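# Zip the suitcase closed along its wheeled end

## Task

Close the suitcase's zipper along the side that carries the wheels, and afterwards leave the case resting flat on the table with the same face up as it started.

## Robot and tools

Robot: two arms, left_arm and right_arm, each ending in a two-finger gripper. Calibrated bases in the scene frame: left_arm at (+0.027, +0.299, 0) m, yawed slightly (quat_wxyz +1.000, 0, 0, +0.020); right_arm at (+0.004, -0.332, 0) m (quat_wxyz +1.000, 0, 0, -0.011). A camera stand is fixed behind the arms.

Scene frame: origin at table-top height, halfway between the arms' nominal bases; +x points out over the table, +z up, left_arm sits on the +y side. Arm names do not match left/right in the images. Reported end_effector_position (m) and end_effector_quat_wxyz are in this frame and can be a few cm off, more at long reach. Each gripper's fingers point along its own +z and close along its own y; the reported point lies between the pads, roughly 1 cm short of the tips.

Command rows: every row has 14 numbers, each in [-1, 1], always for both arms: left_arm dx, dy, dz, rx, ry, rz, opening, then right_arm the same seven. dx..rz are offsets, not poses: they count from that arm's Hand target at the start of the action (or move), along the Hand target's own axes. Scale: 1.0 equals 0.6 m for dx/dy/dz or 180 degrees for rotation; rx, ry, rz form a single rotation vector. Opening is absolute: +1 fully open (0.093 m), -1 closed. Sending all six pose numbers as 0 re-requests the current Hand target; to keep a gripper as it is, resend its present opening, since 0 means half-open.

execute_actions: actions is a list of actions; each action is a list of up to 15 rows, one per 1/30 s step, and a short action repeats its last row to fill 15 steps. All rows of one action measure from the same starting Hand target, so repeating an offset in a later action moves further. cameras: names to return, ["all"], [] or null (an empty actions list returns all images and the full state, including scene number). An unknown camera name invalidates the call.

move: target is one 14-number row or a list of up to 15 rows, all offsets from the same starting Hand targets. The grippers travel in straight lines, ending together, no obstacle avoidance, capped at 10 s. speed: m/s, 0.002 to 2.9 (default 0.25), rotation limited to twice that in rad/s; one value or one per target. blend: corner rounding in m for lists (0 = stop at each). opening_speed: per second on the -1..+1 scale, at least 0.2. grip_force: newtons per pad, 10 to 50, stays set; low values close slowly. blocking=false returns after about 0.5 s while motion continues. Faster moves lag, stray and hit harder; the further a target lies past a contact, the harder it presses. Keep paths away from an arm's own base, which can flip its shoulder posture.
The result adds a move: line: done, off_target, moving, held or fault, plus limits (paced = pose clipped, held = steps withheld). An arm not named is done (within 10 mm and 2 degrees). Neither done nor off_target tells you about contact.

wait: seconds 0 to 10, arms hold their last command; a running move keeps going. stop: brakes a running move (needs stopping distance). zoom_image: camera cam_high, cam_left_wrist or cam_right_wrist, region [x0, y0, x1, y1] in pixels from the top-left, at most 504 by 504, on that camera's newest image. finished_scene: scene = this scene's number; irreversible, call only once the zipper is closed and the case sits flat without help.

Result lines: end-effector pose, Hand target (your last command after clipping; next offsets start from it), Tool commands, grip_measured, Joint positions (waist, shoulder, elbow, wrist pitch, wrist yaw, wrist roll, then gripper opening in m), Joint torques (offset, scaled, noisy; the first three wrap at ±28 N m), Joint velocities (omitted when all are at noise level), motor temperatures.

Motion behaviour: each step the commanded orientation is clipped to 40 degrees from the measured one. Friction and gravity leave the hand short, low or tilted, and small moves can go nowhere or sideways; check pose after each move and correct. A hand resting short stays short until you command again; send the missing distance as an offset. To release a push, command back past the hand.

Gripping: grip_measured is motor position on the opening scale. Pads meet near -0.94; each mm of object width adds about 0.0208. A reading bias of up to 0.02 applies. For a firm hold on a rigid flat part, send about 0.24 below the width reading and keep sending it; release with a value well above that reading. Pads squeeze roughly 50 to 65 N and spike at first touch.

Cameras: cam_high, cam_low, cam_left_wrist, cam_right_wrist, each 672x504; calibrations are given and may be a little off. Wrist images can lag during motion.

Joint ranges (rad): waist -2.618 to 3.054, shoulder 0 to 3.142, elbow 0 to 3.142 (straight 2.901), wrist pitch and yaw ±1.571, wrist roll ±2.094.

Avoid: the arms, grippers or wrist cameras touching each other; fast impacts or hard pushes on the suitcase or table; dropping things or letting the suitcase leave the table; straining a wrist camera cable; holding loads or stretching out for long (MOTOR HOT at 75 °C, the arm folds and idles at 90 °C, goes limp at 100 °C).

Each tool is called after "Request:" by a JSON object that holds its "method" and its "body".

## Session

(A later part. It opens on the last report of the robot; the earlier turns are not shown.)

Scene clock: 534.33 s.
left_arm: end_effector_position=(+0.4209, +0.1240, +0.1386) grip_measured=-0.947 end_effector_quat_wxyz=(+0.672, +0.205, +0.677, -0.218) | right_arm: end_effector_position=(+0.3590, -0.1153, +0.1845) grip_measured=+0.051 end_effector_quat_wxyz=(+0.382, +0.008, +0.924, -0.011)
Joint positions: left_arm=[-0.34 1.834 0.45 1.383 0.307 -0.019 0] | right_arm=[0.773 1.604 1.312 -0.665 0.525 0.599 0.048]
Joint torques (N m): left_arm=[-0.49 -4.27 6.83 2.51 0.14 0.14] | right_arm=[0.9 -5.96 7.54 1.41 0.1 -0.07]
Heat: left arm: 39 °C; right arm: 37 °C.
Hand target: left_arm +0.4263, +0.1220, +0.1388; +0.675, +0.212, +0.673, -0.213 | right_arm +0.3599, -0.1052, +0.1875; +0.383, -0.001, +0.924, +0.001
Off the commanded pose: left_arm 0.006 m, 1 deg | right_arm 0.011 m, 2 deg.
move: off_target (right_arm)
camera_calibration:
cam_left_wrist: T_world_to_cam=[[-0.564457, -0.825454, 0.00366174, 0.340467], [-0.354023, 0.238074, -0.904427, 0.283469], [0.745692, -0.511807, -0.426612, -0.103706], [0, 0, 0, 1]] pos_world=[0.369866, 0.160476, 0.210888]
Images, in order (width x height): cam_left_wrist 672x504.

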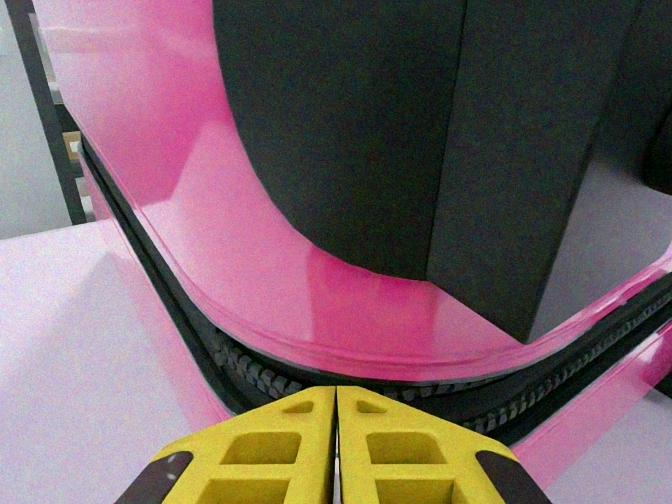

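Request:
{"method": "move", "body": {"target": [-0.004,-0.07,0,0,0,0,-1,0,0,0,0,0,0,-0.15], "speed": 0.05, "cameras": ["cam_left_wrist"]}}

Scene clock: 540.67 s.
left_arm: end_effector_position=(+0.4145, +0.1080, +0.1372) grip_measured=-0.990 end_effector_quat_wxyz=(+0.676, +0.174, +0.686, -0.204) | right_arm: end_effector_position=(+0.3590, -0.1153, +0.1845) grip_measured=+0.051 end_effector_quat_wxyz=(+0.382, +0.009, +0.924, -0.010)
Joint positions: left_arm=[-0.444 1.834 0.437 1.395 0.138 -0.045 0] | right_arm=[0.773 1.604 1.312 -0.665 0.524 0.601 0.048]
Joint torques (N m): left_arm=[-4.04 -7.12 4.3 2.5 0.33 0.4] | right_arm=[0.96 -5.94 7.57 1.38 0.08 -0.07]
Heat: left arm: 39 °C; right arm: 37 °C.
Hand target: left_arm +0.4023, +0.0877, +0.1412; +0.675, +0.212, +0.673, -0.213 | right_arm +0.3599, -0.1052, +0.1875; +0.383, -0.001, +0.924, +0.001
Off the commanded pose: left_arm 0.024 m, 5 deg | right_arm 0.011 m, 2 deg.
move: off_target (left_arm, right_arm)
camera_calibration:
cam_left_wrist: T_world_to_cam=[[-0.509598, -0.859906, 0.0295169, 0.30114], [-0.381055, 0.194798, -0.903798, 0.29956], [0.771432, -0.471821, -0.42694, -0.122725], [0, 0, 0, 1]] pos_world=[0.362283, 0.142694, 0.209457]
Images, in order (width x height): cam_left_wrist 672x504.

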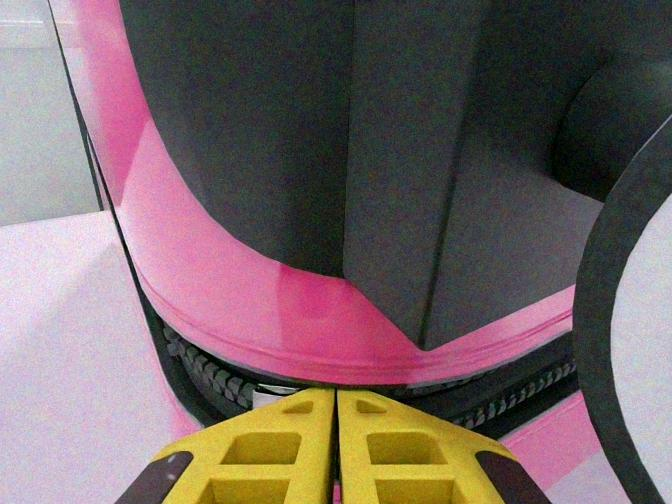

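Request:
{"method": "move", "body": {"target": [[-0.007,0.044,-0.045,0,0,0,-1,0,0,0,0,0,0,-0.15],[-0.007,0.094,-0.046,0,0,0,-1,0,0,0,0,0,0,-0.15],[-0.007,0.094,0.008,0,0,0,-1,0,0,0,0,0,0,-0.15]], "speed": 0.07, "cameras": ["cam_left_wrist"]}}

Request:
{"method": "zoom_image", "body": {"camera": "cam_left_wrist", "region": [240, 290, 440, 440]}}

Scene clock: 556.73 s.
left_arm: end_effector_position=(+0.4310, +0.1334, +0.1469) grip_measured=-0.990 end_effector_quat_wxyz=(+0.674, +0.211, +0.672, -0.223) | right_arm: end_effector_position=(+0.3591, -0.1150, +0.1847) grip_measured=+0.051 end_effector_quat_wxyz=(+0.382, +0.009, +0.924, -0.010)
Joint positions: left_arm=[-0.286 1.822 0.487 1.342 0.378 -0.019 0] | right_arm=[0.773 1.604 1.312 -0.664 0.524 0.601 0.048]
Joint torques (N m): left_arm=[-1.05 -4.25 7.35 2.36 -0.12 0.13] | right_arm=[0.95 -5.91 7.54 1.37 0.1 -0.07]
Heat: left arm: 37 °C; right arm: 38 °C.
Hand target: left_arm +0.4386, +0.1312, +0.1455; +0.675, +0.212, +0.673, -0.213 | right_arm +0.3599, -0.1052, +0.1875; +0.383, -0.001, +0.924, +0.001
Off the commanded pose: left_arm 0.008 m, 1 deg | right_arm 0.010 m, 2 deg.
move: done
camera_calibration:
cam_left_wrist: T_world_to_cam=[[-0.578591, -0.815618, 0.000648834, 0.359144], [-0.342511, 0.242252, -0.907745, 0.287295], [0.740215, -0.525435, -0.419523, -0.0998129], [0, 0, 0, 1]] pos_world=[0.380082, 0.170881, 0.218684]
Images, in order (width x height): cam_left_wrist 672x504.

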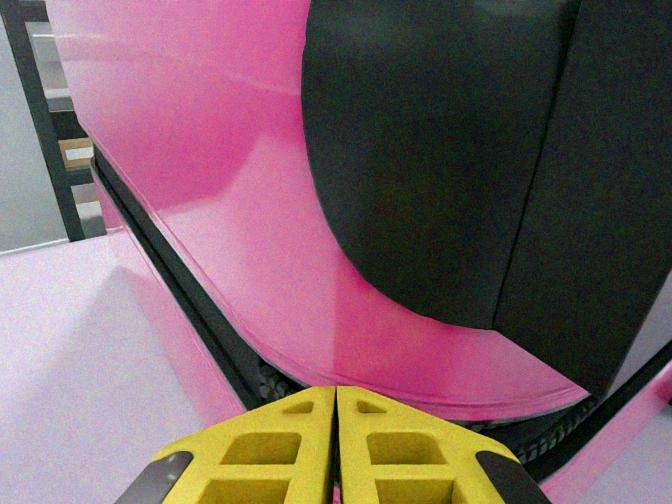

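Scaled by 2.520 from the camera's 672x504 image, which has a finer 960x720 frame.

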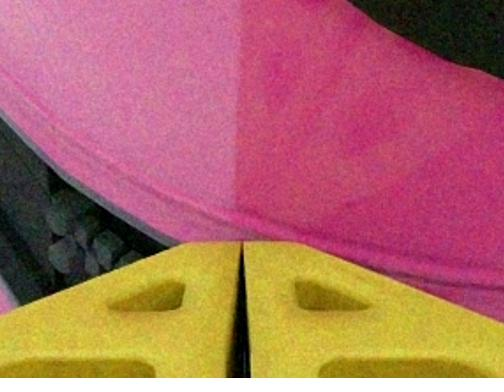

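Request:
{"method": "move", "body": {"target": [[0.024,0.0,0.0,0,0,0,-1,0,0,0,0,0,0,-0.15],[0.024,0,0.018,0,0,0,-1,0,0,0,0,0,0,-0.15],[0.024,-0.06,0.012,0,0,0,-1,0,0,0,0,0,0,-0.15]], "speed": 0.06, "cameras": ["cam_left_wrist"]}}

Request:
{"method": "zoom_image", "body": {"camera": "cam_left_wrist", "region": [240, 290, 440, 440]}}

Scene clock: 565.60 s.
left_arm: end_effector_position=(+0.4384, +0.1232, +0.1284) grip_measured=-0.990 end_effector_quat_wxyz=(+0.681, +0.173, +0.687, -0.185) | right_arm: end_effector_position=(+0.3603, -0.1166, +0.1859) grip_measured=+0.051 end_effector_quat_wxyz=(+0.387, +0.013, +0.922, -0.013)
Joint positions: left_arm=[-0.378 1.913 0.499 1.409 0.175 -0.018 0] | right_arm=[0.773 1.604 1.312 -0.662 0.537 0.604 0.048]
Joint torques (N m): left_arm=[-3.81 -6.97 4.03 2.69 0.55 0.14] | right_arm=[0.9 -5.94 7.53 1.35 -0.03 -0.12]
Heat: left arm: 38 °C; right arm: 38 °C.
Hand target: left_arm +0.4238, +0.0975, +0.1309; +0.675, +0.212, +0.674, -0.213 | right_arm +0.3599, -0.1052, +0.1875; +0.383, -0.001, +0.924, +0.001
Off the commanded pose: left_arm 0.030 m, 6 deg | right_arm 0.012 m, 2 deg.
move: off_target (left_arm, right_arm)
camera_calibration:
cam_left_wrist: T_world_to_cam=[[-0.484649, -0.874703, 0.00311098, 0.320874], [-0.377496, 0.20595, -0.902819, 0.294748], [0.789057, -0.438725, -0.430011, -0.149097], [0, 0, 0, 1]] pos_world=[0.384423, 0.154553, 0.200993]
Images, in order (width x height): cam_left_wrist 672x504.

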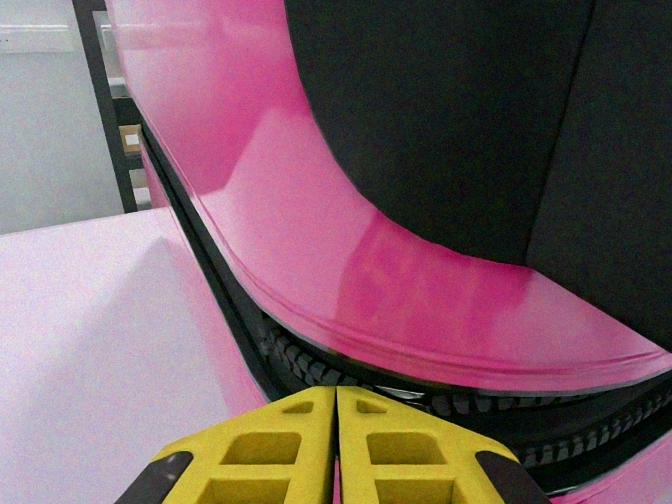

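Scaled by 2.520 from the camera's 672x504 image, which has a finer 960x720 frame.

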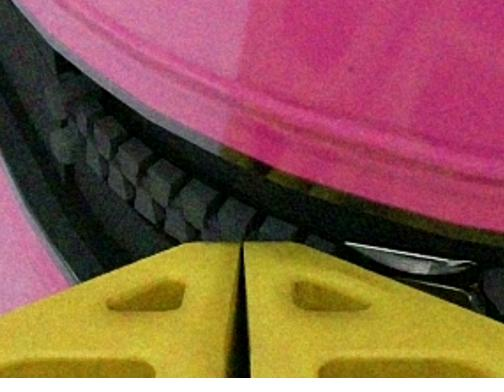

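Request:
{"method": "move", "body": {"target": [0.004,-0.055,0.008,0,0,0,-1,0,0,0,0,0,0,-0.15], "speed": 0.05, "cameras": ["cam_left_wrist"]}}

Request:
{"method": "zoom_image", "body": {"camera": "cam_left_wrist", "region": [240, 290, 440, 440]}}

Scene clock: 571.87 s.
left_arm: end_effector_position=(+0.4336, +0.1181, +0.1287) grip_measured=-0.990 end_effector_quat_wxyz=(+0.693, +0.137, +0.693, -0.148) | right_arm: end_effector_position=(+0.3605, -0.1176, +0.1858) grip_measured=+0.051 end_effector_quat_wxyz=(+0.386, +0.014, +0.922, -0.015)
Joint positions: left_arm=[-0.467 1.913 0.482 1.434 -0.021 -0.015 0] | right_arm=[0.771 1.604 1.312 -0.663 0.539 0.604 0.048]
Joint torques (N m): left_arm=[-5.93 -6.49 3.89 2.66 1.24 0.1] | right_arm=[1.1 -5.96 7.58 1.38 -0.05 -0.11]
Heat: left arm: 39 °C; right arm: 38 °C.
Hand target: left_arm +0.4088, +0.0678, +0.1286; +0.675, +0.212, +0.674, -0.213 | right_arm +0.3599, -0.1052, +0.1875; +0.383, -0.001, +0.924, +0.001
Off the commanded pose: left_arm 0.056 m, 12 deg | right_arm 0.013 m, 2 deg.
move: off_target (left_arm, right_arm)
camera_calibration:
cam_left_wrist: T_world_to_cam=[[-0.387903, -0.9217, -0.000688193, 0.278284], [-0.389741, 0.164701, -0.906077, 0.304855], [0.835245, -0.351201, -0.423112, -0.178732], [0, 0, 0, 1]] pos_world=[0.376046, 0.143514, 0.20079]
Images, in order (width x height): cam_left_wrist 672x504.

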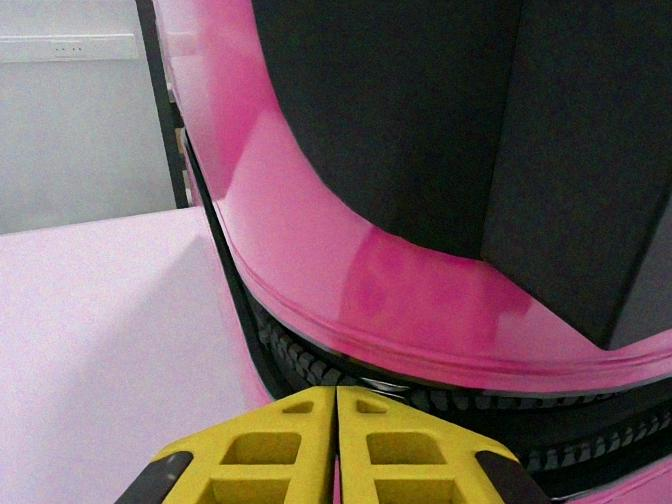

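Scaled by 2.520 from the camera's 672x504 image, which has a finer 960x720 frame.

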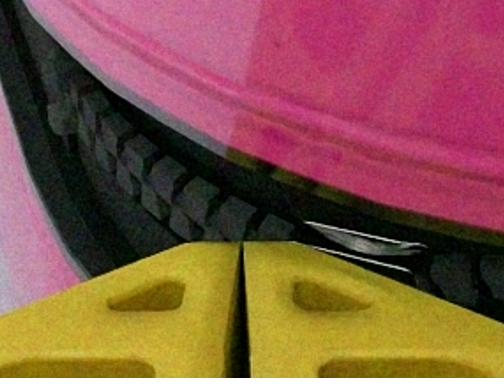

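Request:
{"method": "move", "body": {"target": [0.0,-0.06,0.0,0,0,0,-1,0,0,0,0,0,0,-0.15], "speed": 0.05, "cameras": ["cam_left_wrist"]}}

Request:
{"method": "zoom_image", "body": {"camera": "cam_left_wrist", "region": [240, 290, 440, 440]}}

Scene clock: 580.00 s.
left_arm: end_effector_position=(+0.4239, +0.1105, +0.1260) grip_measured=-0.990 end_effector_quat_wxyz=(+0.690, +0.076, +0.704, -0.150) | right_arm: end_effector_position=(+0.3593, -0.1217, +0.1858) grip_measured=+0.051 end_effector_quat_wxyz=(+0.383, +0.013, +0.924, -0.020)
Joint positions: left_arm=[-0.559 1.913 0.467 1.444 -0.197 -0.106 0] | right_arm=[0.766 1.599 1.312 -0.679 0.538 0.601 0.048]
Joint torques (N m): left_arm=[-8.85 -6.24 3.22 2.92 1.65 0.98] | right_arm=[1.68 -5.5 7.53 1.5 -0.03 -0.07]
Heat: left arm: 39 °C; right arm: 38 °C.
Hand target: left_arm +0.3882, +0.0381, +0.1287; +0.675, +0.212, +0.673, -0.213 | right_arm +0.3600, -0.1052, +0.1875; +0.383, +0.000, +0.924, +0.001
Off the commanded pose: left_arm 0.081 m, 18 deg | right_arm 0.017 m, 3 deg.
move: off_target (left_arm, right_arm)
camera_calibration:
cam_left_wrist: T_world_to_cam=[[-0.307847, -0.947191, 0.0897737, 0.224978], [-0.432618, 0.055316, -0.899879, 0.329245], [0.847391, -0.315863, -0.426801, -0.182997], [0, 0, 0, 1]] pos_world=[0.366766, 0.137083, 0.19798]
Images, in order (width x height): cam_left_wrist 672x504.

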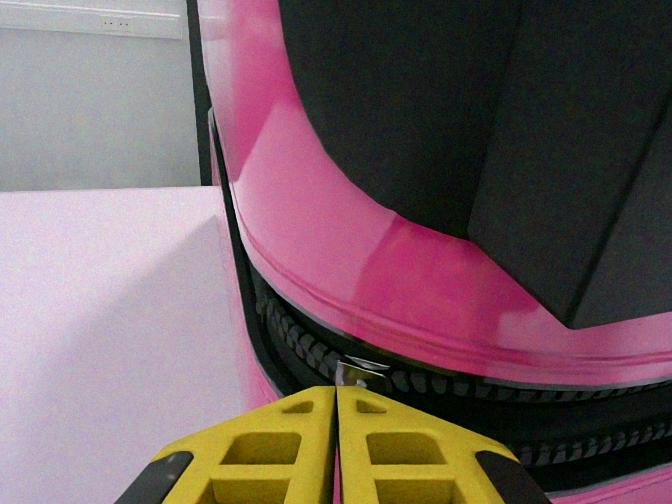

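Scaled by 2.520 from the camera's 672x504 image, which has a finer 960x720 frame.

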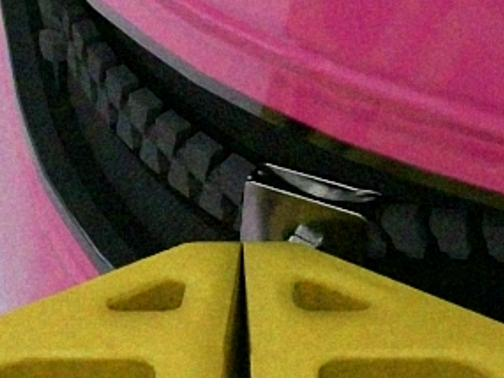

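Request:
{"method": "move", "body": {"target": [[0,0.13,-0.097,0,0,0,-1,0,0,0,0,0,0,-0.15],[0.0,0.13,-0.097,0,0,0,-0.4,0,0,0,0,0,0,-0.15],[0.015,0.142,-0.059,0,0,0,-0.4,0,0,0,0,0,0,-0.15]], "speed": 0.08, "cameras": ["cam_left_wrist"]}}

Scene clock: 600.13 s.
left_arm: end_effector_position=(+0.4029, +0.1292, +0.1127) grip_measured=-0.402 end_effector_quat_wxyz=(+0.661, +0.205, +0.689, -0.218) | right_arm: end_effector_position=(+0.3586, -0.1194, +0.1856) grip_measured=+0.051 end_effector_quat_wxyz=(+0.381, +0.013, +0.924, -0.014)
Joint positions: left_arm=[-0.34 1.901 0.367 1.501 0.307 -0.019 0.026] | right_arm=[0.768 1.599 1.312 -0.676 0.53 0.606 0.048]
Joint torques (N m): left_arm=[-0.21 -4.14 5.75 2.95 0.17 0.17] | right_arm=[1.32 -5.44 7.49 1.48 0.05 -0.13]
Heat: left arm: 39 °C; right arm: 38 °C.
Hand target: left_arm +0.4081, +0.1282, +0.1195; +0.675, +0.212, +0.673, -0.213 | right_arm +0.3599, -0.1052, +0.1875; +0.383, -0.001, +0.924, +0.001
Off the commanded pose: left_arm 0.009 m, 3 deg | right_arm 0.014 m, 2 deg.
move: off_target (left_arm, right_arm); target 2's new opening was sent with left_arm's hand 0.012 m and 3 deg from that target
camera_calibration:
cam_left_wrist: T_world_to_cam=[[-0.56487, -0.825071, 0.0133812, 0.333827], [-0.381936, 0.247043, -0.890559, 0.260998], [0.731469, -0.508161, -0.454671, -0.0903081], [0, 0, 0, 1]] pos_world=[0.354311, 0.165063, 0.186907]
Images, in order (width x height): cam_left_wrist 672x504.

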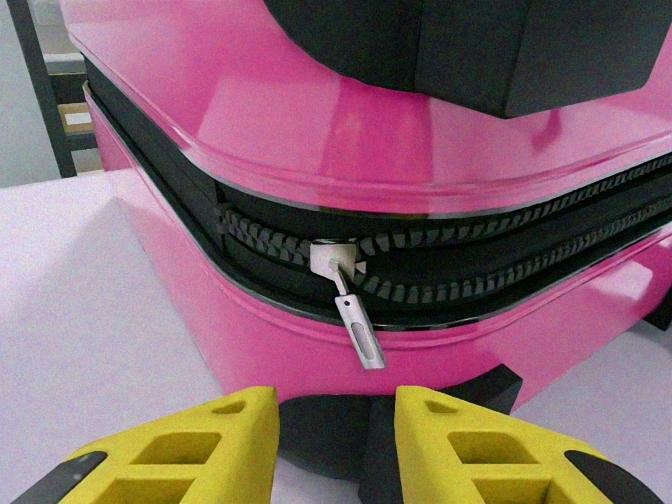

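Request:
{"method": "move", "body": {"target": [-0.004,-0.012,0.037,0,0,0,-0.4,0,0,0,0,0,0,-0.15], "speed": 0.06, "cameras": ["cam_left_wrist"]}}

Scene clock: 607.57 s.
left_arm: end_effector_position=(+0.4161, +0.1107, +0.1240) grip_measured=-0.402 end_effector_quat_wxyz=(+0.672, +0.212, +0.673, -0.225) | right_arm: end_effector_position=(+0.3586, -0.1194, +0.1856) grip_measured=+0.051 end_effector_quat_wxyz=(+0.381, +0.013, +0.924, -0.014)
Joint positions: left_arm=[-0.38 1.923 0.446 1.482 0.288 -0.019 0.026] | right_arm=[0.768 1.599 1.312 -0.676 0.53 0.606 0.048]
Joint torques (N m): left_arm=[-0.84 -4.44 6.11 2.48 -0.11 0.13] | right_arm=[1.33 -5.46 7.49 1.48 0.04 -0.12]
Heat: left arm: 40 °C; right arm: 38 °C.
Hand target: left_arm +0.4221, +0.1096, +0.1220; +0.675, +0.212, +0.673, -0.213 | right_arm +0.3599, -0.1052, +0.1875; +0.383, -0.001, +0.924, +0.001
Off the commanded pose: left_arm 0.006 m, 1 deg | right_arm 0.014 m, 2 deg.
move: off_target (right_arm)
camera_calibration:
cam_left_wrist: T_world_to_cam=[[-0.581374, -0.813634, 0.00219415, 0.332785], [-0.344454, 0.243681, -0.906626, 0.267422], [0.737127, -0.527844, -0.42193, -0.1084], [0, 0, 0, 1]] pos_world=[0.365492, 0.148381, 0.195985]
Images, in order (width x height): cam_left_wrist 672x504.

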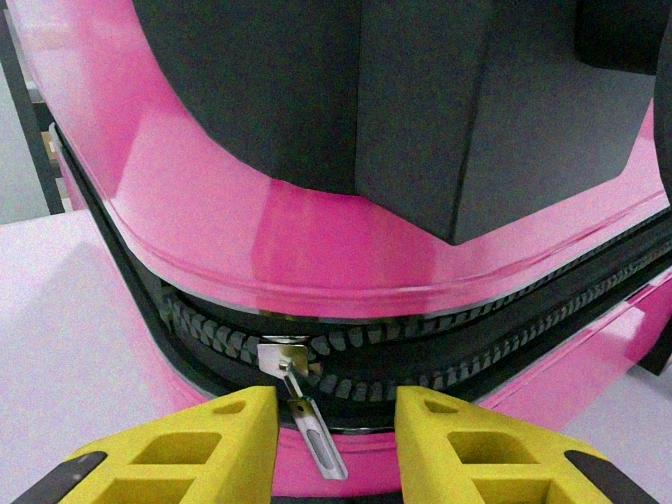

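Request:
{"method": "move", "body": {"target": [0.014,0.006,-0.004,0,0,-0.12,-0.4,0,0,0,0,0,0,-0.15], "speed": 0.06, "cameras": ["cam_left_wrist"]}}

Scene clock: 621.37 s.
left_arm: end_effector_position=(+0.4163, +0.1108, +0.1077) grip_measured=-0.402 end_effector_quat_wxyz=(+0.609, +0.086, +0.713, -0.337) | right_arm: end_effector_position=(+0.3586, -0.1194, +0.1856) grip_measured=+0.051 end_effector_quat_wxyz=(+0.381, +0.013, +0.924, -0.014)
Joint positions: left_arm=[-0.38 1.966 0.446 1.487 0.287 -0.377 0.026] | right_arm=[0.768 1.599 1.312 -0.676 0.53 0.606 0.048]
Joint torques (N m): left_arm=[0.31 -4.57 5.41 3.02 0.05 -0.01] | right_arm=[1.4 -5.48 7.53 1.48 0.04 -0.13]
Heat: left arm: 39 °C; right arm: 38 °C.
Hand target: left_arm +0.4223, +0.1140, +0.1136; +0.623, +0.082, +0.701, -0.336 | right_arm +0.3599, -0.1052, +0.1875; +0.383, -0.001, +0.924, +0.001
Off the commanded pose: left_arm 0.009 m, 2 deg | right_arm 0.014 m, 2 deg.
move: off_target (right_arm)
camera_calibration:
cam_left_wrist: T_world_to_cam=[[-0.531886, -0.765821, 0.361408, 0.268404], [-0.559842, -0.00220513, -0.828596, 0.361201], [0.635353, -0.64305, -0.427566, -0.0596317], [0, 0, 0, 1]] pos_world=[0.382863, 0.168, 0.17679]
Images, in order (width x height): cam_left_wrist 672x504.

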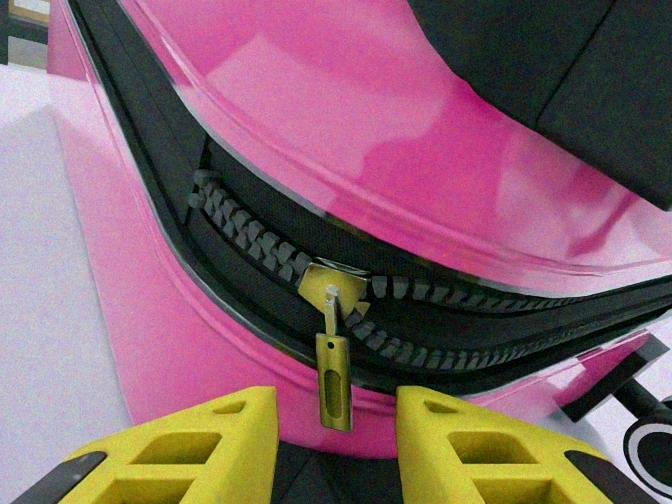

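Request:
{"method": "move", "body": {"target": [[0,0,0.002,0,0,0,-0.4,0,0,0,0,0,0,-0.15],[0,0,0.002,0,0,0,-1,0,0,0,0,0,0,-0.15]], "speed": 0.06, "opening_speed": 0.4, "cameras": ["cam_left_wrist"]}}

Request:
{"method": "zoom_image", "body": {"camera": "cam_left_wrist", "region": [240, 290, 440, 440]}}

Scene clock: 629.33 s.
left_arm: end_effector_position=(+0.4159, +0.1107, +0.1069) grip_measured=-0.988 end_effector_quat_wxyz=(+0.607, +0.087, +0.713, -0.341) | right_arm: end_effector_position=(+0.3587, -0.1189, +0.1858) grip_measured=+0.051 end_effector_quat_wxyz=(+0.382, +0.014, +0.924, -0.013)
Joint positions: left_arm=[-0.376 1.971 0.446 1.492 0.298 -0.38 0] | right_arm=[0.769 1.599 1.312 -0.674 0.53 0.606 0.048]
Joint torques (N m): left_arm=[-0.12 -4.79 5.64 2.96 -0.11 0] | right_arm=[1.35 -5.48 7.5 1.47 0.03 -0.14]
Heat: left arm: 39 °C; right arm: 38 °C.
Hand target: left_arm +0.4233, +0.1134, +0.1135; +0.623, +0.082, +0.701, -0.336 | right_arm +0.3599, -0.1052, +0.1875; +0.383, -0.001, +0.924, +0.001
Off the commanded pose: left_arm 0.010 m, 2 deg | right_arm 0.014 m, 2 deg.
move: off_target (right_arm)
camera_calibration:
cam_left_wrist: T_world_to_cam=[[-0.536452, -0.760925, 0.364983, 0.26945], [-0.561929, -0.000605769, -0.827186, 0.360854], [0.629647, -0.64884, -0.42726, -0.056791], [0, 0, 0, 1]] pos_world=[0.383079, 0.168401, 0.175884]
Images, in order (width x height): cam_left_wrist 672x504.

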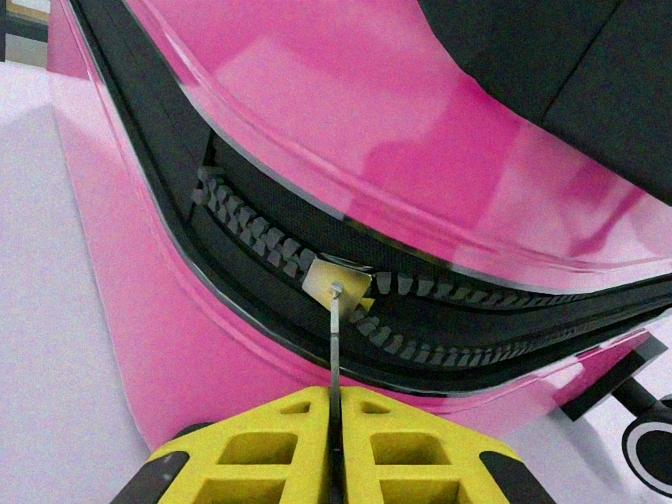

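Scaled by 2.520 from the camera's 672x504 image, which has a finer 960x720 frame.

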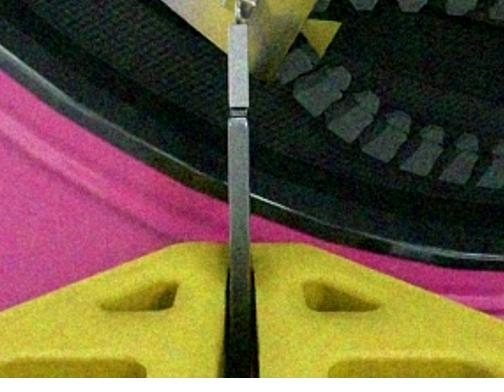

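Request:
{"method": "move", "body": {"target": [0.035,-0.085,-0.015,0,0,0,-1, 0,0,0,0,0,0,-0.15], "speed": 0.06, "cameras": ["cam_left_wrist"]}}

Scene clock: 652.97 s.
left_arm: end_effector_position=(+0.4066, +0.0970, +0.1070) grip_measured=-0.988 end_effector_quat_wxyz=(+0.631, +0.040, +0.715, -0.299) | right_arm: end_effector_position=(+0.3587, -0.1189, +0.1858) grip_measured=+0.051 end_effector_quat_wxyz=(+0.382, +0.014, +0.924, -0.013)
Joint positions: left_arm=[-0.523 1.97 0.418 1.526 0.015 -0.386 0] | right_arm=[0.769 1.599 1.312 -0.674 0.53 0.606 0.048]
Joint torques (N m): left_arm=[-4.01 -6.98 1.28 3.08 0.7 0.1] | right_arm=[1.36 -5.49 7.49 1.47 0.06 -0.12]
Heat: left arm: 42 °C; right arm: 38 °C.
Hand target: left_arm +0.3842, +0.0732, +0.1128; +0.623, +0.082, +0.701, -0.336 | right_arm +0.3599, -0.1051, +0.1875; +0.383, -0.001, +0.924, +0.001
Off the commanded pose: left_arm 0.033 m, 7 deg | right_arm 0.014 m, 2 deg.
joint sent to its limit (left arm) — joint 4 (wrist pitch), upper limit. The joint targets still meet the commanded pose.
move: off_target (left_arm, right_arm)
camera_calibration:
cam_left_wrist: T_world_to_cam=[[-0.431208, -0.82643, 0.362041, 0.217897], [-0.550307, -0.0770825, -0.831397, 0.358828], [0.714998, -0.557739, -0.421551, -0.10404], [0, 0, 0, 1]] pos_world=[0.365813, 0.149708, 0.175582]
Images, in order (width x height): cam_left_wrist 672x504.

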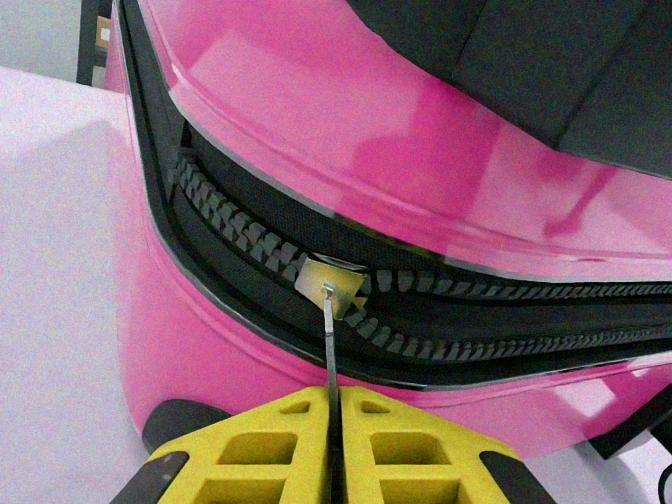

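Request:
{"method": "move", "body": {"target": [0.02,-0.06,-0.01,0,0,0,-1, 0,0,0,0,0,0,-0.15], "speed": 0.06, "cameras": ["cam_left_wrist"]}}

Scene clock: 657.43 s.
left_arm: end_effector_position=(+0.3918, +0.0875, +0.1088) grip_measured=-0.988 end_effector_quat_wxyz=(+0.640, +0.003, +0.716, -0.278) | right_arm: end_effector_position=(+0.3556, -0.1200, +0.1836) grip_measured=+0.051 end_effector_quat_wxyz=(+0.374, +0.013, +0.927, -0.014)
Joint positions: left_arm=[-0.639 1.945 0.391 1.526 -0.184 -0.411 0] | right_arm=[0.769 1.597 1.312 -0.693 0.521 0.612 0.048]
Joint torques (N m): left_arm=[-6.46 -7.2 0.98 3.04 1.17 0.31] | right_arm=[1.4 -5.31 7.46 1.6 0.13 -0.18]
Heat: left arm: 42 °C; right arm: 38 °C.
Hand target: left_arm +0.3575, +0.0456, +0.1149; +0.623, +0.082, +0.701, -0.336 | right_arm +0.3599, -0.1051, +0.1875; +0.383, -0.001, +0.924, +0.001
Off the commanded pose: left_arm 0.055 m, 12 deg | right_arm 0.016 m, 3 deg.
joint sent to its limit (left arm) — joint 4 (wrist pitch), upper limit. The joint targets are off in position, not in orientation.
move: off_target (left_arm, right_arm)
camera_calibration:
cam_left_wrist: T_world_to_cam=[[-0.356796, -0.85354, 0.379692, 0.174337], [-0.549581, -0.136882, -0.82415, 0.355685], [0.755419, -0.502725, -0.420251, -0.118717], [0, 0, 0, 1]] pos_world=[0.347361, 0.137809, 0.177053]
Images, in order (width x height): cam_left_wrist 672x504.

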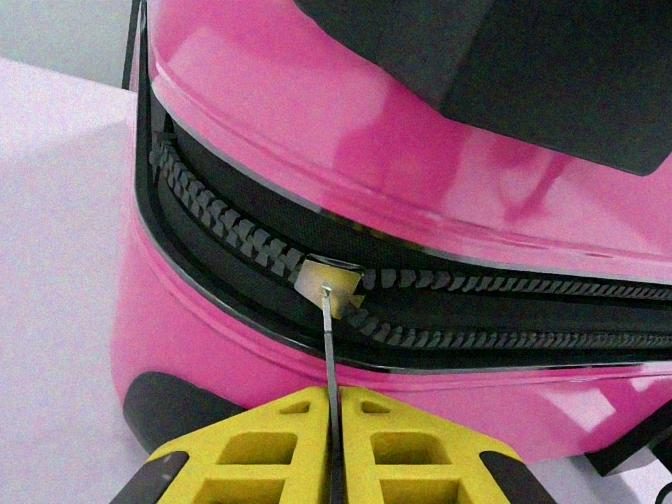

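Request:
{"method": "move", "body": {"target": [0.025,-0.06,0.02,0,0,0,-1, 0,0,0,0,0,0,-0.15], "speed": 0.06, "cameras": ["cam_left_wrist","cam_high"]}}

Scene clock: 663.03 s.
left_arm: end_effector_position=(+0.3810, +0.0815, +0.1090) grip_measured=-0.988 end_effector_quat_wxyz=(+0.644, -0.059, +0.714, -0.269) | right_arm: end_effector_position=(+0.3502, -0.1235, +0.1854) grip_measured=+0.051 end_effector_quat_wxyz=(+0.367, +0.005, +0.930, -0.017)
Joint positions: left_arm=[-0.748 1.945 0.391 1.526 -0.395 -0.488 0] | right_arm=[0.769 1.581 1.312 -0.723 0.513 0.602 0.048]
Joint torques (N m): left_arm=[-9.68 -4.71 4.04 3.03 1.58 1.09] | right_arm=[1.4 -3.89 7.36 1.85 0.22 -0.08]
Heat: left arm: 42 °C; right arm: 38 °C.
Hand target: left_arm +0.3450, +0.0069, +0.1143; +0.623, +0.082, +0.701, -0.336 | right_arm +0.3599, -0.1051, +0.1875; +0.383, -0.001, +0.924, +0.001
Off the commanded pose: left_arm 0.083 m, 18 deg | right_arm 0.021 m, 3 deg.
joint sent to its limit (left arm) — joint 4 (wrist pitch), upper limit. The joint targets are off in position, not in orientation.
move: off_target (left_arm, right_arm)
camera_calibration:
cam_left_wrist: T_world_to_cam=[[-0.258167, -0.857469, 0.44508, 0.120802], [-0.54941, -0.24864, -0.797701, 0.355165], [0.794669, -0.450472, -0.406912, -0.134224], [0, 0, 0, 1]] pos_world=[0.332982, 0.131429, 0.174931]
Images, in order (width x height): cam_high 672x504, cam_left_wrist 672x504.

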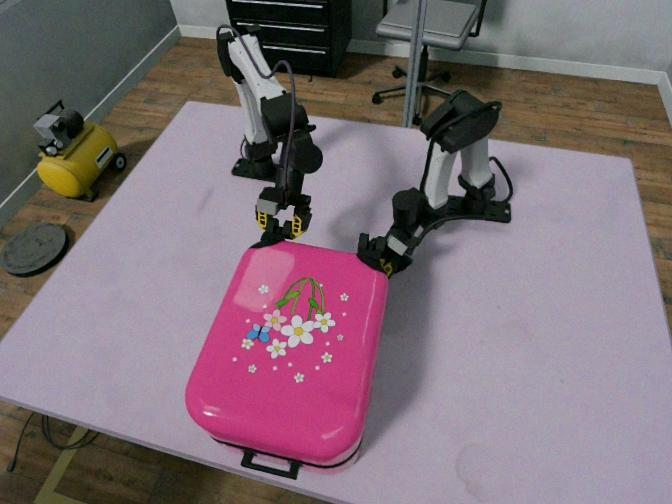

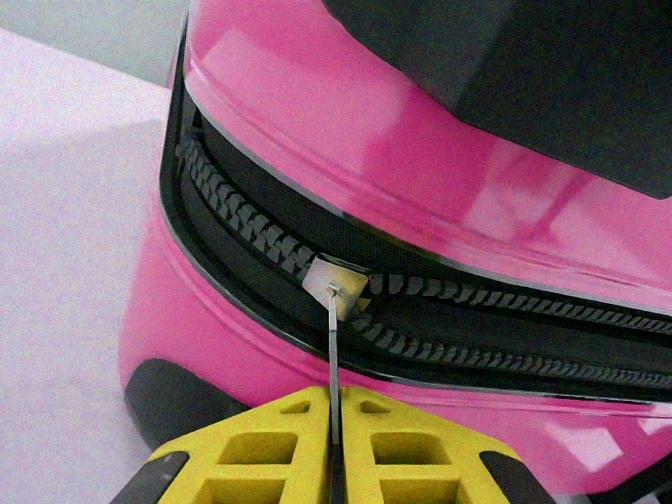

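Request:
{"method": "move", "body": {"target": [0.025,-0.05,0.025,0,0,0,-1, -0.018,0.03,0.018,0,0,0,-0.15], "speed": 0.06, "cameras": ["cam_left_wrist"]}}

Scene clock: 670.23 s.
left_arm: end_effector_position=(+0.3765, +0.0765, +0.1081) grip_measured=-0.988 end_effector_quat_wxyz=(+0.649, -0.117, +0.704, -0.263) | right_arm: end_effector_position=(+0.3490, -0.1251, +0.1889) grip_measured=+0.051 end_effector_quat_wxyz=(+0.349, +0.001, +0.937, -0.030)
Joint positions: left_arm=[-0.827 1.97 0.421 1.526 -0.567 -0.562 0] | right_arm=[0.765 1.606 1.376 -0.808 0.505 0.605 0.048]
Joint torques (N m): left_arm=[-12.62 -3.43 6.34 2.88 1.96 1.71] | right_arm=[2.78 0.34 8.87 2.39 0.35 0.01]
Heat: left arm: 42 °C; right arm: 38 °C.
Hand target: left_arm +0.3381, -0.0292, +0.1115; +0.623, +0.082, +0.701, -0.336 | right_arm +0.3751, -0.0872, +0.1874; +0.383, -0.001, +0.924, +0.001
Off the commanded pose: left_arm 0.112 m, 25 deg | right_arm 0.046 m, 5 deg.
move: off_target (left_arm, right_arm)
camera_calibration:
cam_left_wrist: T_world_to_cam=[[-0.171587, -0.843525, 0.508943, 0.0751803], [-0.531311, -0.355803, -0.768839, 0.348964], [0.829619, -0.40233, -0.387122, -0.152239], [0, 0, 0, 1]] pos_world=[0.324609, 0.126329, 0.171099]
Images, in order (width x height): cam_left_wrist 672x504.

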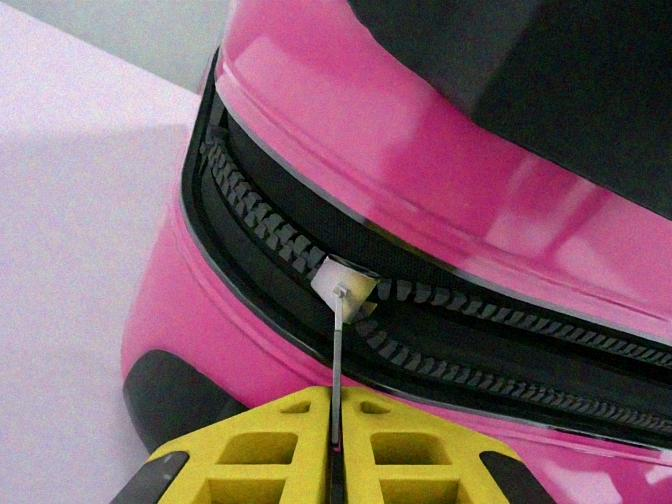

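Request:
{"method": "execute_actions", "body": {"actions": [], "cameras": ["cam_low","cam_high"]}}

Request:
{"method": "zoom_image", "body": {"camera": "cam_high", "region": [220, 160, 420, 310]}}

Scene clock: 680.40 s.
left_arm: end_effector_position=(+0.3765, +0.0765, +0.1081) grip_measured=-0.988 end_effector_quat_wxyz=(+0.649, -0.117, +0.704, -0.263) | right_arm: end_effector_position=(+0.3490, -0.1251, +0.1889) grip_measured=+0.051 end_effector_quat_wxyz=(+0.349, +0.001, +0.937, -0.030)
Joint positions: left_arm=[-0.827 1.97 0.421 1.526 -0.567 -0.562 0] | right_arm=[0.765 1.606 1.376 -0.808 0.505 0.605 0.048]
Joint velocities: within noise
Joint torques (N m): left_arm=[-12.64 -3.32 6.52 2.86 1.96 1.73] | right_arm=[2.73 0.31 8.87 2.41 0.34 0.01]
Motor temperatures (°C): left_arm=[29 27 29 41 23 21 20] | right_arm=[19 22 38 39 18 19 24]
Heat: left arm: 41 °C; right arm: 39 °C.
Hand target: left_arm +0.3381, -0.0291, +0.1115; +0.623, +0.082, +0.701, -0.336 | right_arm +0.3751, -0.0872, +0.1874; +0.383, -0.001, +0.924, +0.001
Tool commands: left_gripper/opening=-1.0 right_gripper/opening=-0.15
Off the commanded pose: left_arm 0.112 m, 25 deg | right_arm 0.046 m, 5 deg.
Images, in order (width x height): cam_high 672x504, cam_low 672x504.

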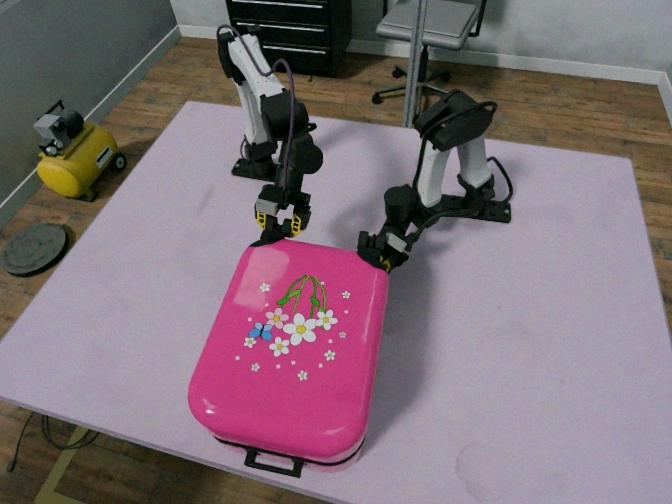

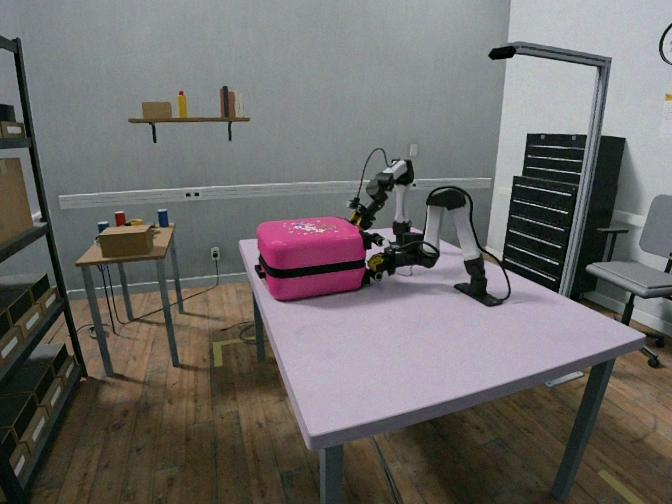

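Scaled by 2.520 from the camera's 672x504 image, which has a finer 960x720 frame.

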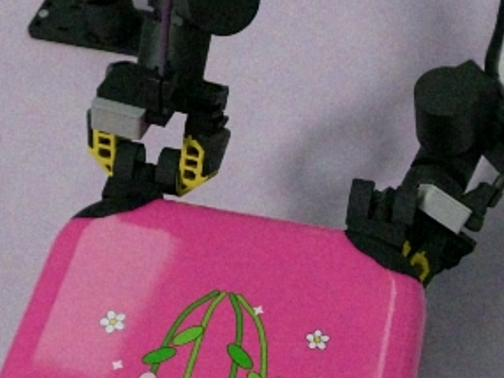

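Request:
{"method": "move", "body": {"target": [-0.067,0.122,-0.042,-0.07,-0.03,-0.19,-1, 0,0,0,0,0,0,-0.15], "speed": 0.06, "cameras": ["cam_left_wrist"]}}

Request:
{"method": "execute_actions", "body": {"actions": [], "cameras": ["cam_high"]}}

Request:
{"method": "zoom_image", "body": {"camera": "cam_high", "region": [220, 160, 420, 310]}}

Scene clock: 703.60 s.
left_arm: end_effector_position=(+0.3821, +0.0852, +0.1172) grip_measured=-0.988 end_effector_quat_wxyz=(+0.566, -0.268, +0.678, -0.385) | right_arm: end_effector_position=(+0.3511, -0.1092, +0.1853) grip_measured=+0.051 end_effector_quat_wxyz=(+0.351, +0.005, +0.936, -0.013)
Joint positions: left_arm=[-0.787 1.85 0.419 1.36 -0.525 -1.011 0] | right_arm=[0.787 1.637 1.392 -0.782 0.496 0.635 0.048]
Joint torques (N m): left_arm=[-3.75 -8.16 3.1 2.4 1.08 0.22] | right_arm=[0.49 -1.83 8.47 2.18 0.44 -0.3]
Motor temperatures (°C): left_arm=[34 27 29 41 25 22 20] | right_arm=[19 21 39 44 18 19 24]
Heat: left arm: 41 °C; right arm: 44 °C.
Hand target: left_arm +0.3650, +0.0532, +0.1218; +0.534, -0.211, +0.697, -0.430 | right_arm +0.3752, -0.0872, +0.1876; +0.383, -0.001, +0.924, +0.001
Off the commanded pose: left_arm 0.037 m, 9 deg | right_arm 0.033 m, 4 deg.
move: off_target (left_arm, right_arm)
camera_calibration:
cam_left_wrist: T_world_to_cam=[[-0.0694643, -0.573231, 0.816444, -0.0191447], [-0.608502, -0.624186, -0.490018, 0.381827], [0.790506, -0.530846, -0.305453, -0.133452], [0, 0, 0, 1]] pos_world=[0.336507, 0.156515, 0.16197]
Images, in order (width x height): cam_left_wrist 672x504.

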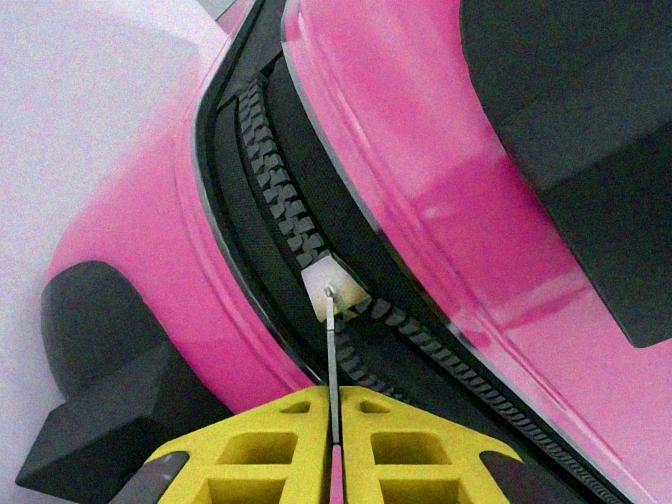

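Scene clock: 703.60 s.
left_arm: end_effector_position=(+0.3821, +0.0852, +0.1172) grip_measured=-0.988 end_effector_quat_wxyz=(+0.566, -0.268, +0.678, -0.385) | right_arm: end_effector_position=(+0.3511, -0.1092, +0.1853) grip_measured=+0.051 end_effector_quat_wxyz=(+0.351, +0.005, +0.936, -0.013)
Joint positions: left_arm=[-0.787 1.85 0.419 1.36 -0.525 -1.011 0] | right_arm=[0.787 1.637 1.392 -0.782 0.496 0.635 0.048]
Joint velocities: within noise
Joint torques (N m): left_arm=[-3.75 -8.16 3.1 2.4 1.08 0.22] | right_arm=[0.49 -1.83 8.47 2.18 0.44 -0.3]
Motor temperatures (°C): left_arm=[34 27 29 41 25 22 20] | right_arm=[19 21 39 44 18 19 24]
Heat: left arm: 41 °C; right arm: 44 °C.
Hand target: left_arm +0.3650, +0.0532, +0.1218; +0.534, -0.211, +0.697, -0.430 | right_arm +0.3752, -0.0872, +0.1876; +0.383, -0.001, +0.924, +0.001
Tool commands: left_gripper/opening=-1.0 right_gripper/opening=-0.15
Off the commanded pose: left_arm 0.037 m, 9 deg | right_arm 0.033 m, 4 deg.
Images, in order (width x height): cam_high 672x504.

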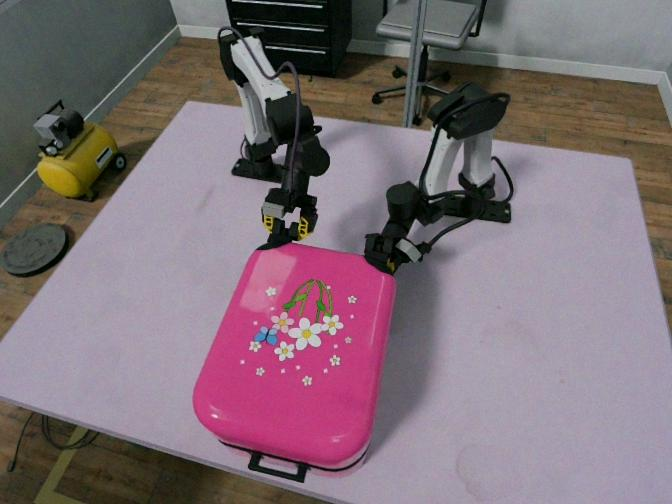

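Scaled by 2.520 from the camera's 672x504 image, which has a finer 960x720 frame.

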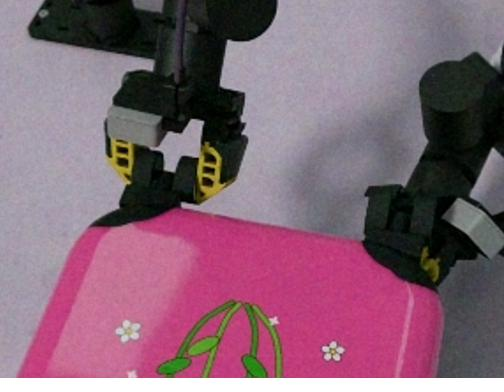

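Request:
{"method": "move", "body": {"target": [0.071,-0.049,0.008,0,0,0,-1, 0,0,0,0,0,0,-0.15], "speed": 0.06, "cameras": ["cam_left_wrist"]}}

Scene clock: 711.47 s.
left_arm: end_effector_position=(+0.3755, +0.0761, +0.1189) grip_measured=-0.988 end_effector_quat_wxyz=(+0.584, -0.300, +0.668, -0.351) | right_arm: end_effector_position=(+0.3510, -0.1090, +0.1848) grip_measured=+0.051 end_effector_quat_wxyz=(+0.350, +0.005, +0.937, -0.014)
Joint positions: left_arm=[-0.881 1.85 0.471 1.284 -0.719 -1.026 0] | right_arm=[0.787 1.639 1.392 -0.783 0.495 0.635 0.048]
Joint torques (N m): left_arm=[-9.18 -5.08 6.05 2.47 1.41 0.21] | right_arm=[0.5 -1.92 8.5 2.19 0.46 -0.3]
Heat: left arm: 41 °C; right arm: 44 °C.
Hand target: left_arm +0.3501, +0.0034, +0.1218; +0.534, -0.211, +0.697, -0.430 | right_arm +0.3752, -0.0872, +0.1875; +0.383, +0.000, +0.924, +0.001
Off the commanded pose: left_arm 0.077 m, 15 deg | right_arm 0.033 m, 4 deg.
move: off_target (left_arm, right_arm)
camera_calibration:
cam_left_wrist: T_world_to_cam=[[-0.0047032, -0.587502, 0.809209, -0.0486638], [-0.547136, -0.675836, -0.49385, 0.354299], [0.837031, -0.44507, -0.318265, -0.155056], [0, 0, 0, 1]] pos_world=[0.323407, 0.141847, 0.165001]
Images, in order (width x height): cam_left_wrist 672x504.

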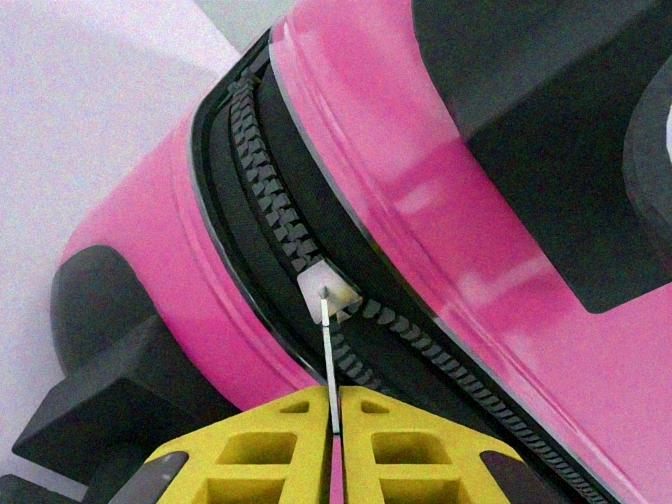

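Request:
{"method": "move", "body": {"target": [0.06,-0.04,0.015,0,0,-0.08,-1, 0,0,0,0,0,0,-0.15], "speed": 0.06, "cameras": ["cam_left_wrist"]}}

Scene clock: 717.07 s.
left_arm: end_effector_position=(+0.3373, -0.0367, +0.1249) grip_measured=-0.991 end_effector_quat_wxyz=(+0.475, -0.296, +0.661, -0.499) | right_arm: end_effector_position=(+0.3646, -0.0946, +0.1798) grip_measured=+0.051 end_effector_quat_wxyz=(+0.366, +0.013, +0.930, +0.001)
Joint positions: left_arm=[-1.095 1.947 0.64 1.243 -0.666 -1.27 0] | right_arm=[0.791 1.684 1.399 -0.702 0.501 0.644 0.048]
Joint torques (N m): left_arm=[-0.02 -5.29 7.01 2.17 0.07 0.07] | right_arm=[-0.06 -5.7 8.42 1.56 0.38 -0.42]
Heat: left arm: 40 °C; right arm: 44 °C.
Hand target: left_arm +0.3422, -0.0400, +0.1206; +0.476, -0.296, +0.665, -0.493 | right_arm +0.3752, -0.0872, +0.1874; +0.383, -0.001, +0.924, +0.001
Off the commanded pose: left_arm 0.007 m, 1 deg | right_arm 0.015 m, 3 deg.
move: off_target (right_arm)
camera_calibration:
cam_left_wrist: T_world_to_cam=[[-0.0816232, -0.342974, 0.935792, -0.100834], [-0.729421, -0.619275, -0.290592, 0.298335], [0.679178, -0.706305, -0.199625, -0.142538], [0, 0, 0, 1]] pos_world=[0.306189, 0.0494928, 0.152599]
Images, in order (width x height): cam_left_wrist 672x504.

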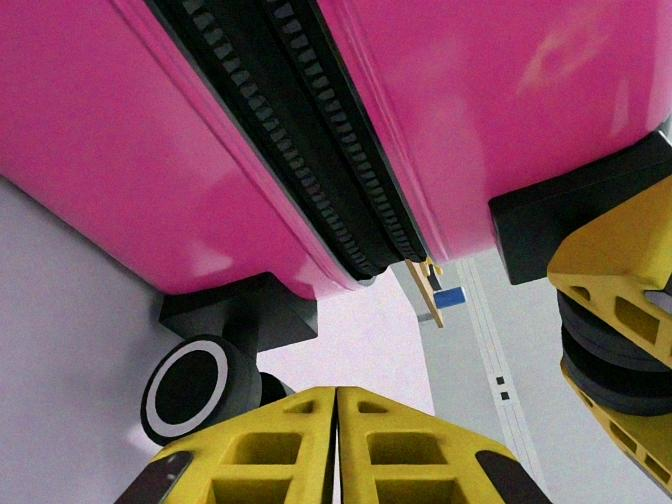

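Request:
{"method": "move", "body": {"target": [[0,0,-0.06,0,0,0,-1, 0,0,0,0,0,0,-0.15],[-0.163,0.04,-0.1,0,0,0.08,-0.4, 0,0,0,0,0,0,-0.15]], "speed": 0.15, "cameras": ["cam_left_wrist"]}}

Scene clock: 729.23 s.
left_arm: end_effector_position=(+0.3261, +0.0702, +0.1302) grip_measured=-0.402 end_effector_quat_wxyz=(+0.525, -0.217, +0.701, -0.431) | right_arm: end_effector_position=(+0.3646, -0.0946, +0.1798) grip_measured=+0.051 end_effector_quat_wxyz=(+0.366, +0.013, +0.930, +0.001)
Joint positions: left_arm=[-0.897 1.633 0.267 1.28 -0.469 -1.026 0.026] | right_arm=[0.791 1.684 1.399 -0.702 0.501 0.644 0.048]
Joint torques (N m): left_arm=[0.1 -5.76 3.37 2.65 0.07 0.28] | right_arm=[-0.13 -5.76 8.43 1.56 0.39 -0.42]
Motor temperatures (°C): left_arm=[29 28 29 40 23 20 20] | right_arm=[19 22 39 40 18 19 24]
Heat: left arm: 40 °C; right arm: 40 °C.
Hand target: left_arm +0.3248, +0.0749, +0.1350; +0.534, -0.211, +0.697, -0.430 | right_arm +0.3752, -0.0872, +0.1874; +0.383, -0.001, +0.924, +0.001
Off the commanded pose: left_arm 0.007 m, 1 deg | right_arm 0.015 m, 3 deg.
move: off_target (right_arm)
camera_calibration:
cam_left_wrist: T_world_to_cam=[[-0.147888, -0.548557, 0.822931, -0.0192938], [-0.711485, -0.518953, -0.473789, 0.368817], [0.686963, -0.655571, -0.313543, -0.0496226], [0, 0, 0, 1]] pos_world=[0.293644, 0.148284, 0.17506]
Images, in order (width x height): cam_left_wrist 672x504.

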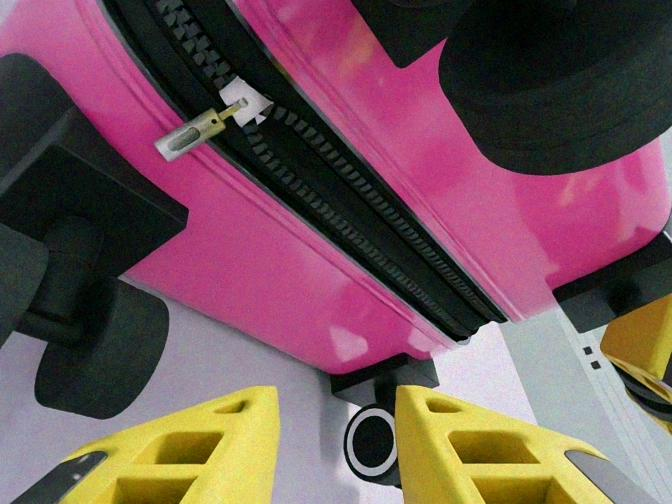

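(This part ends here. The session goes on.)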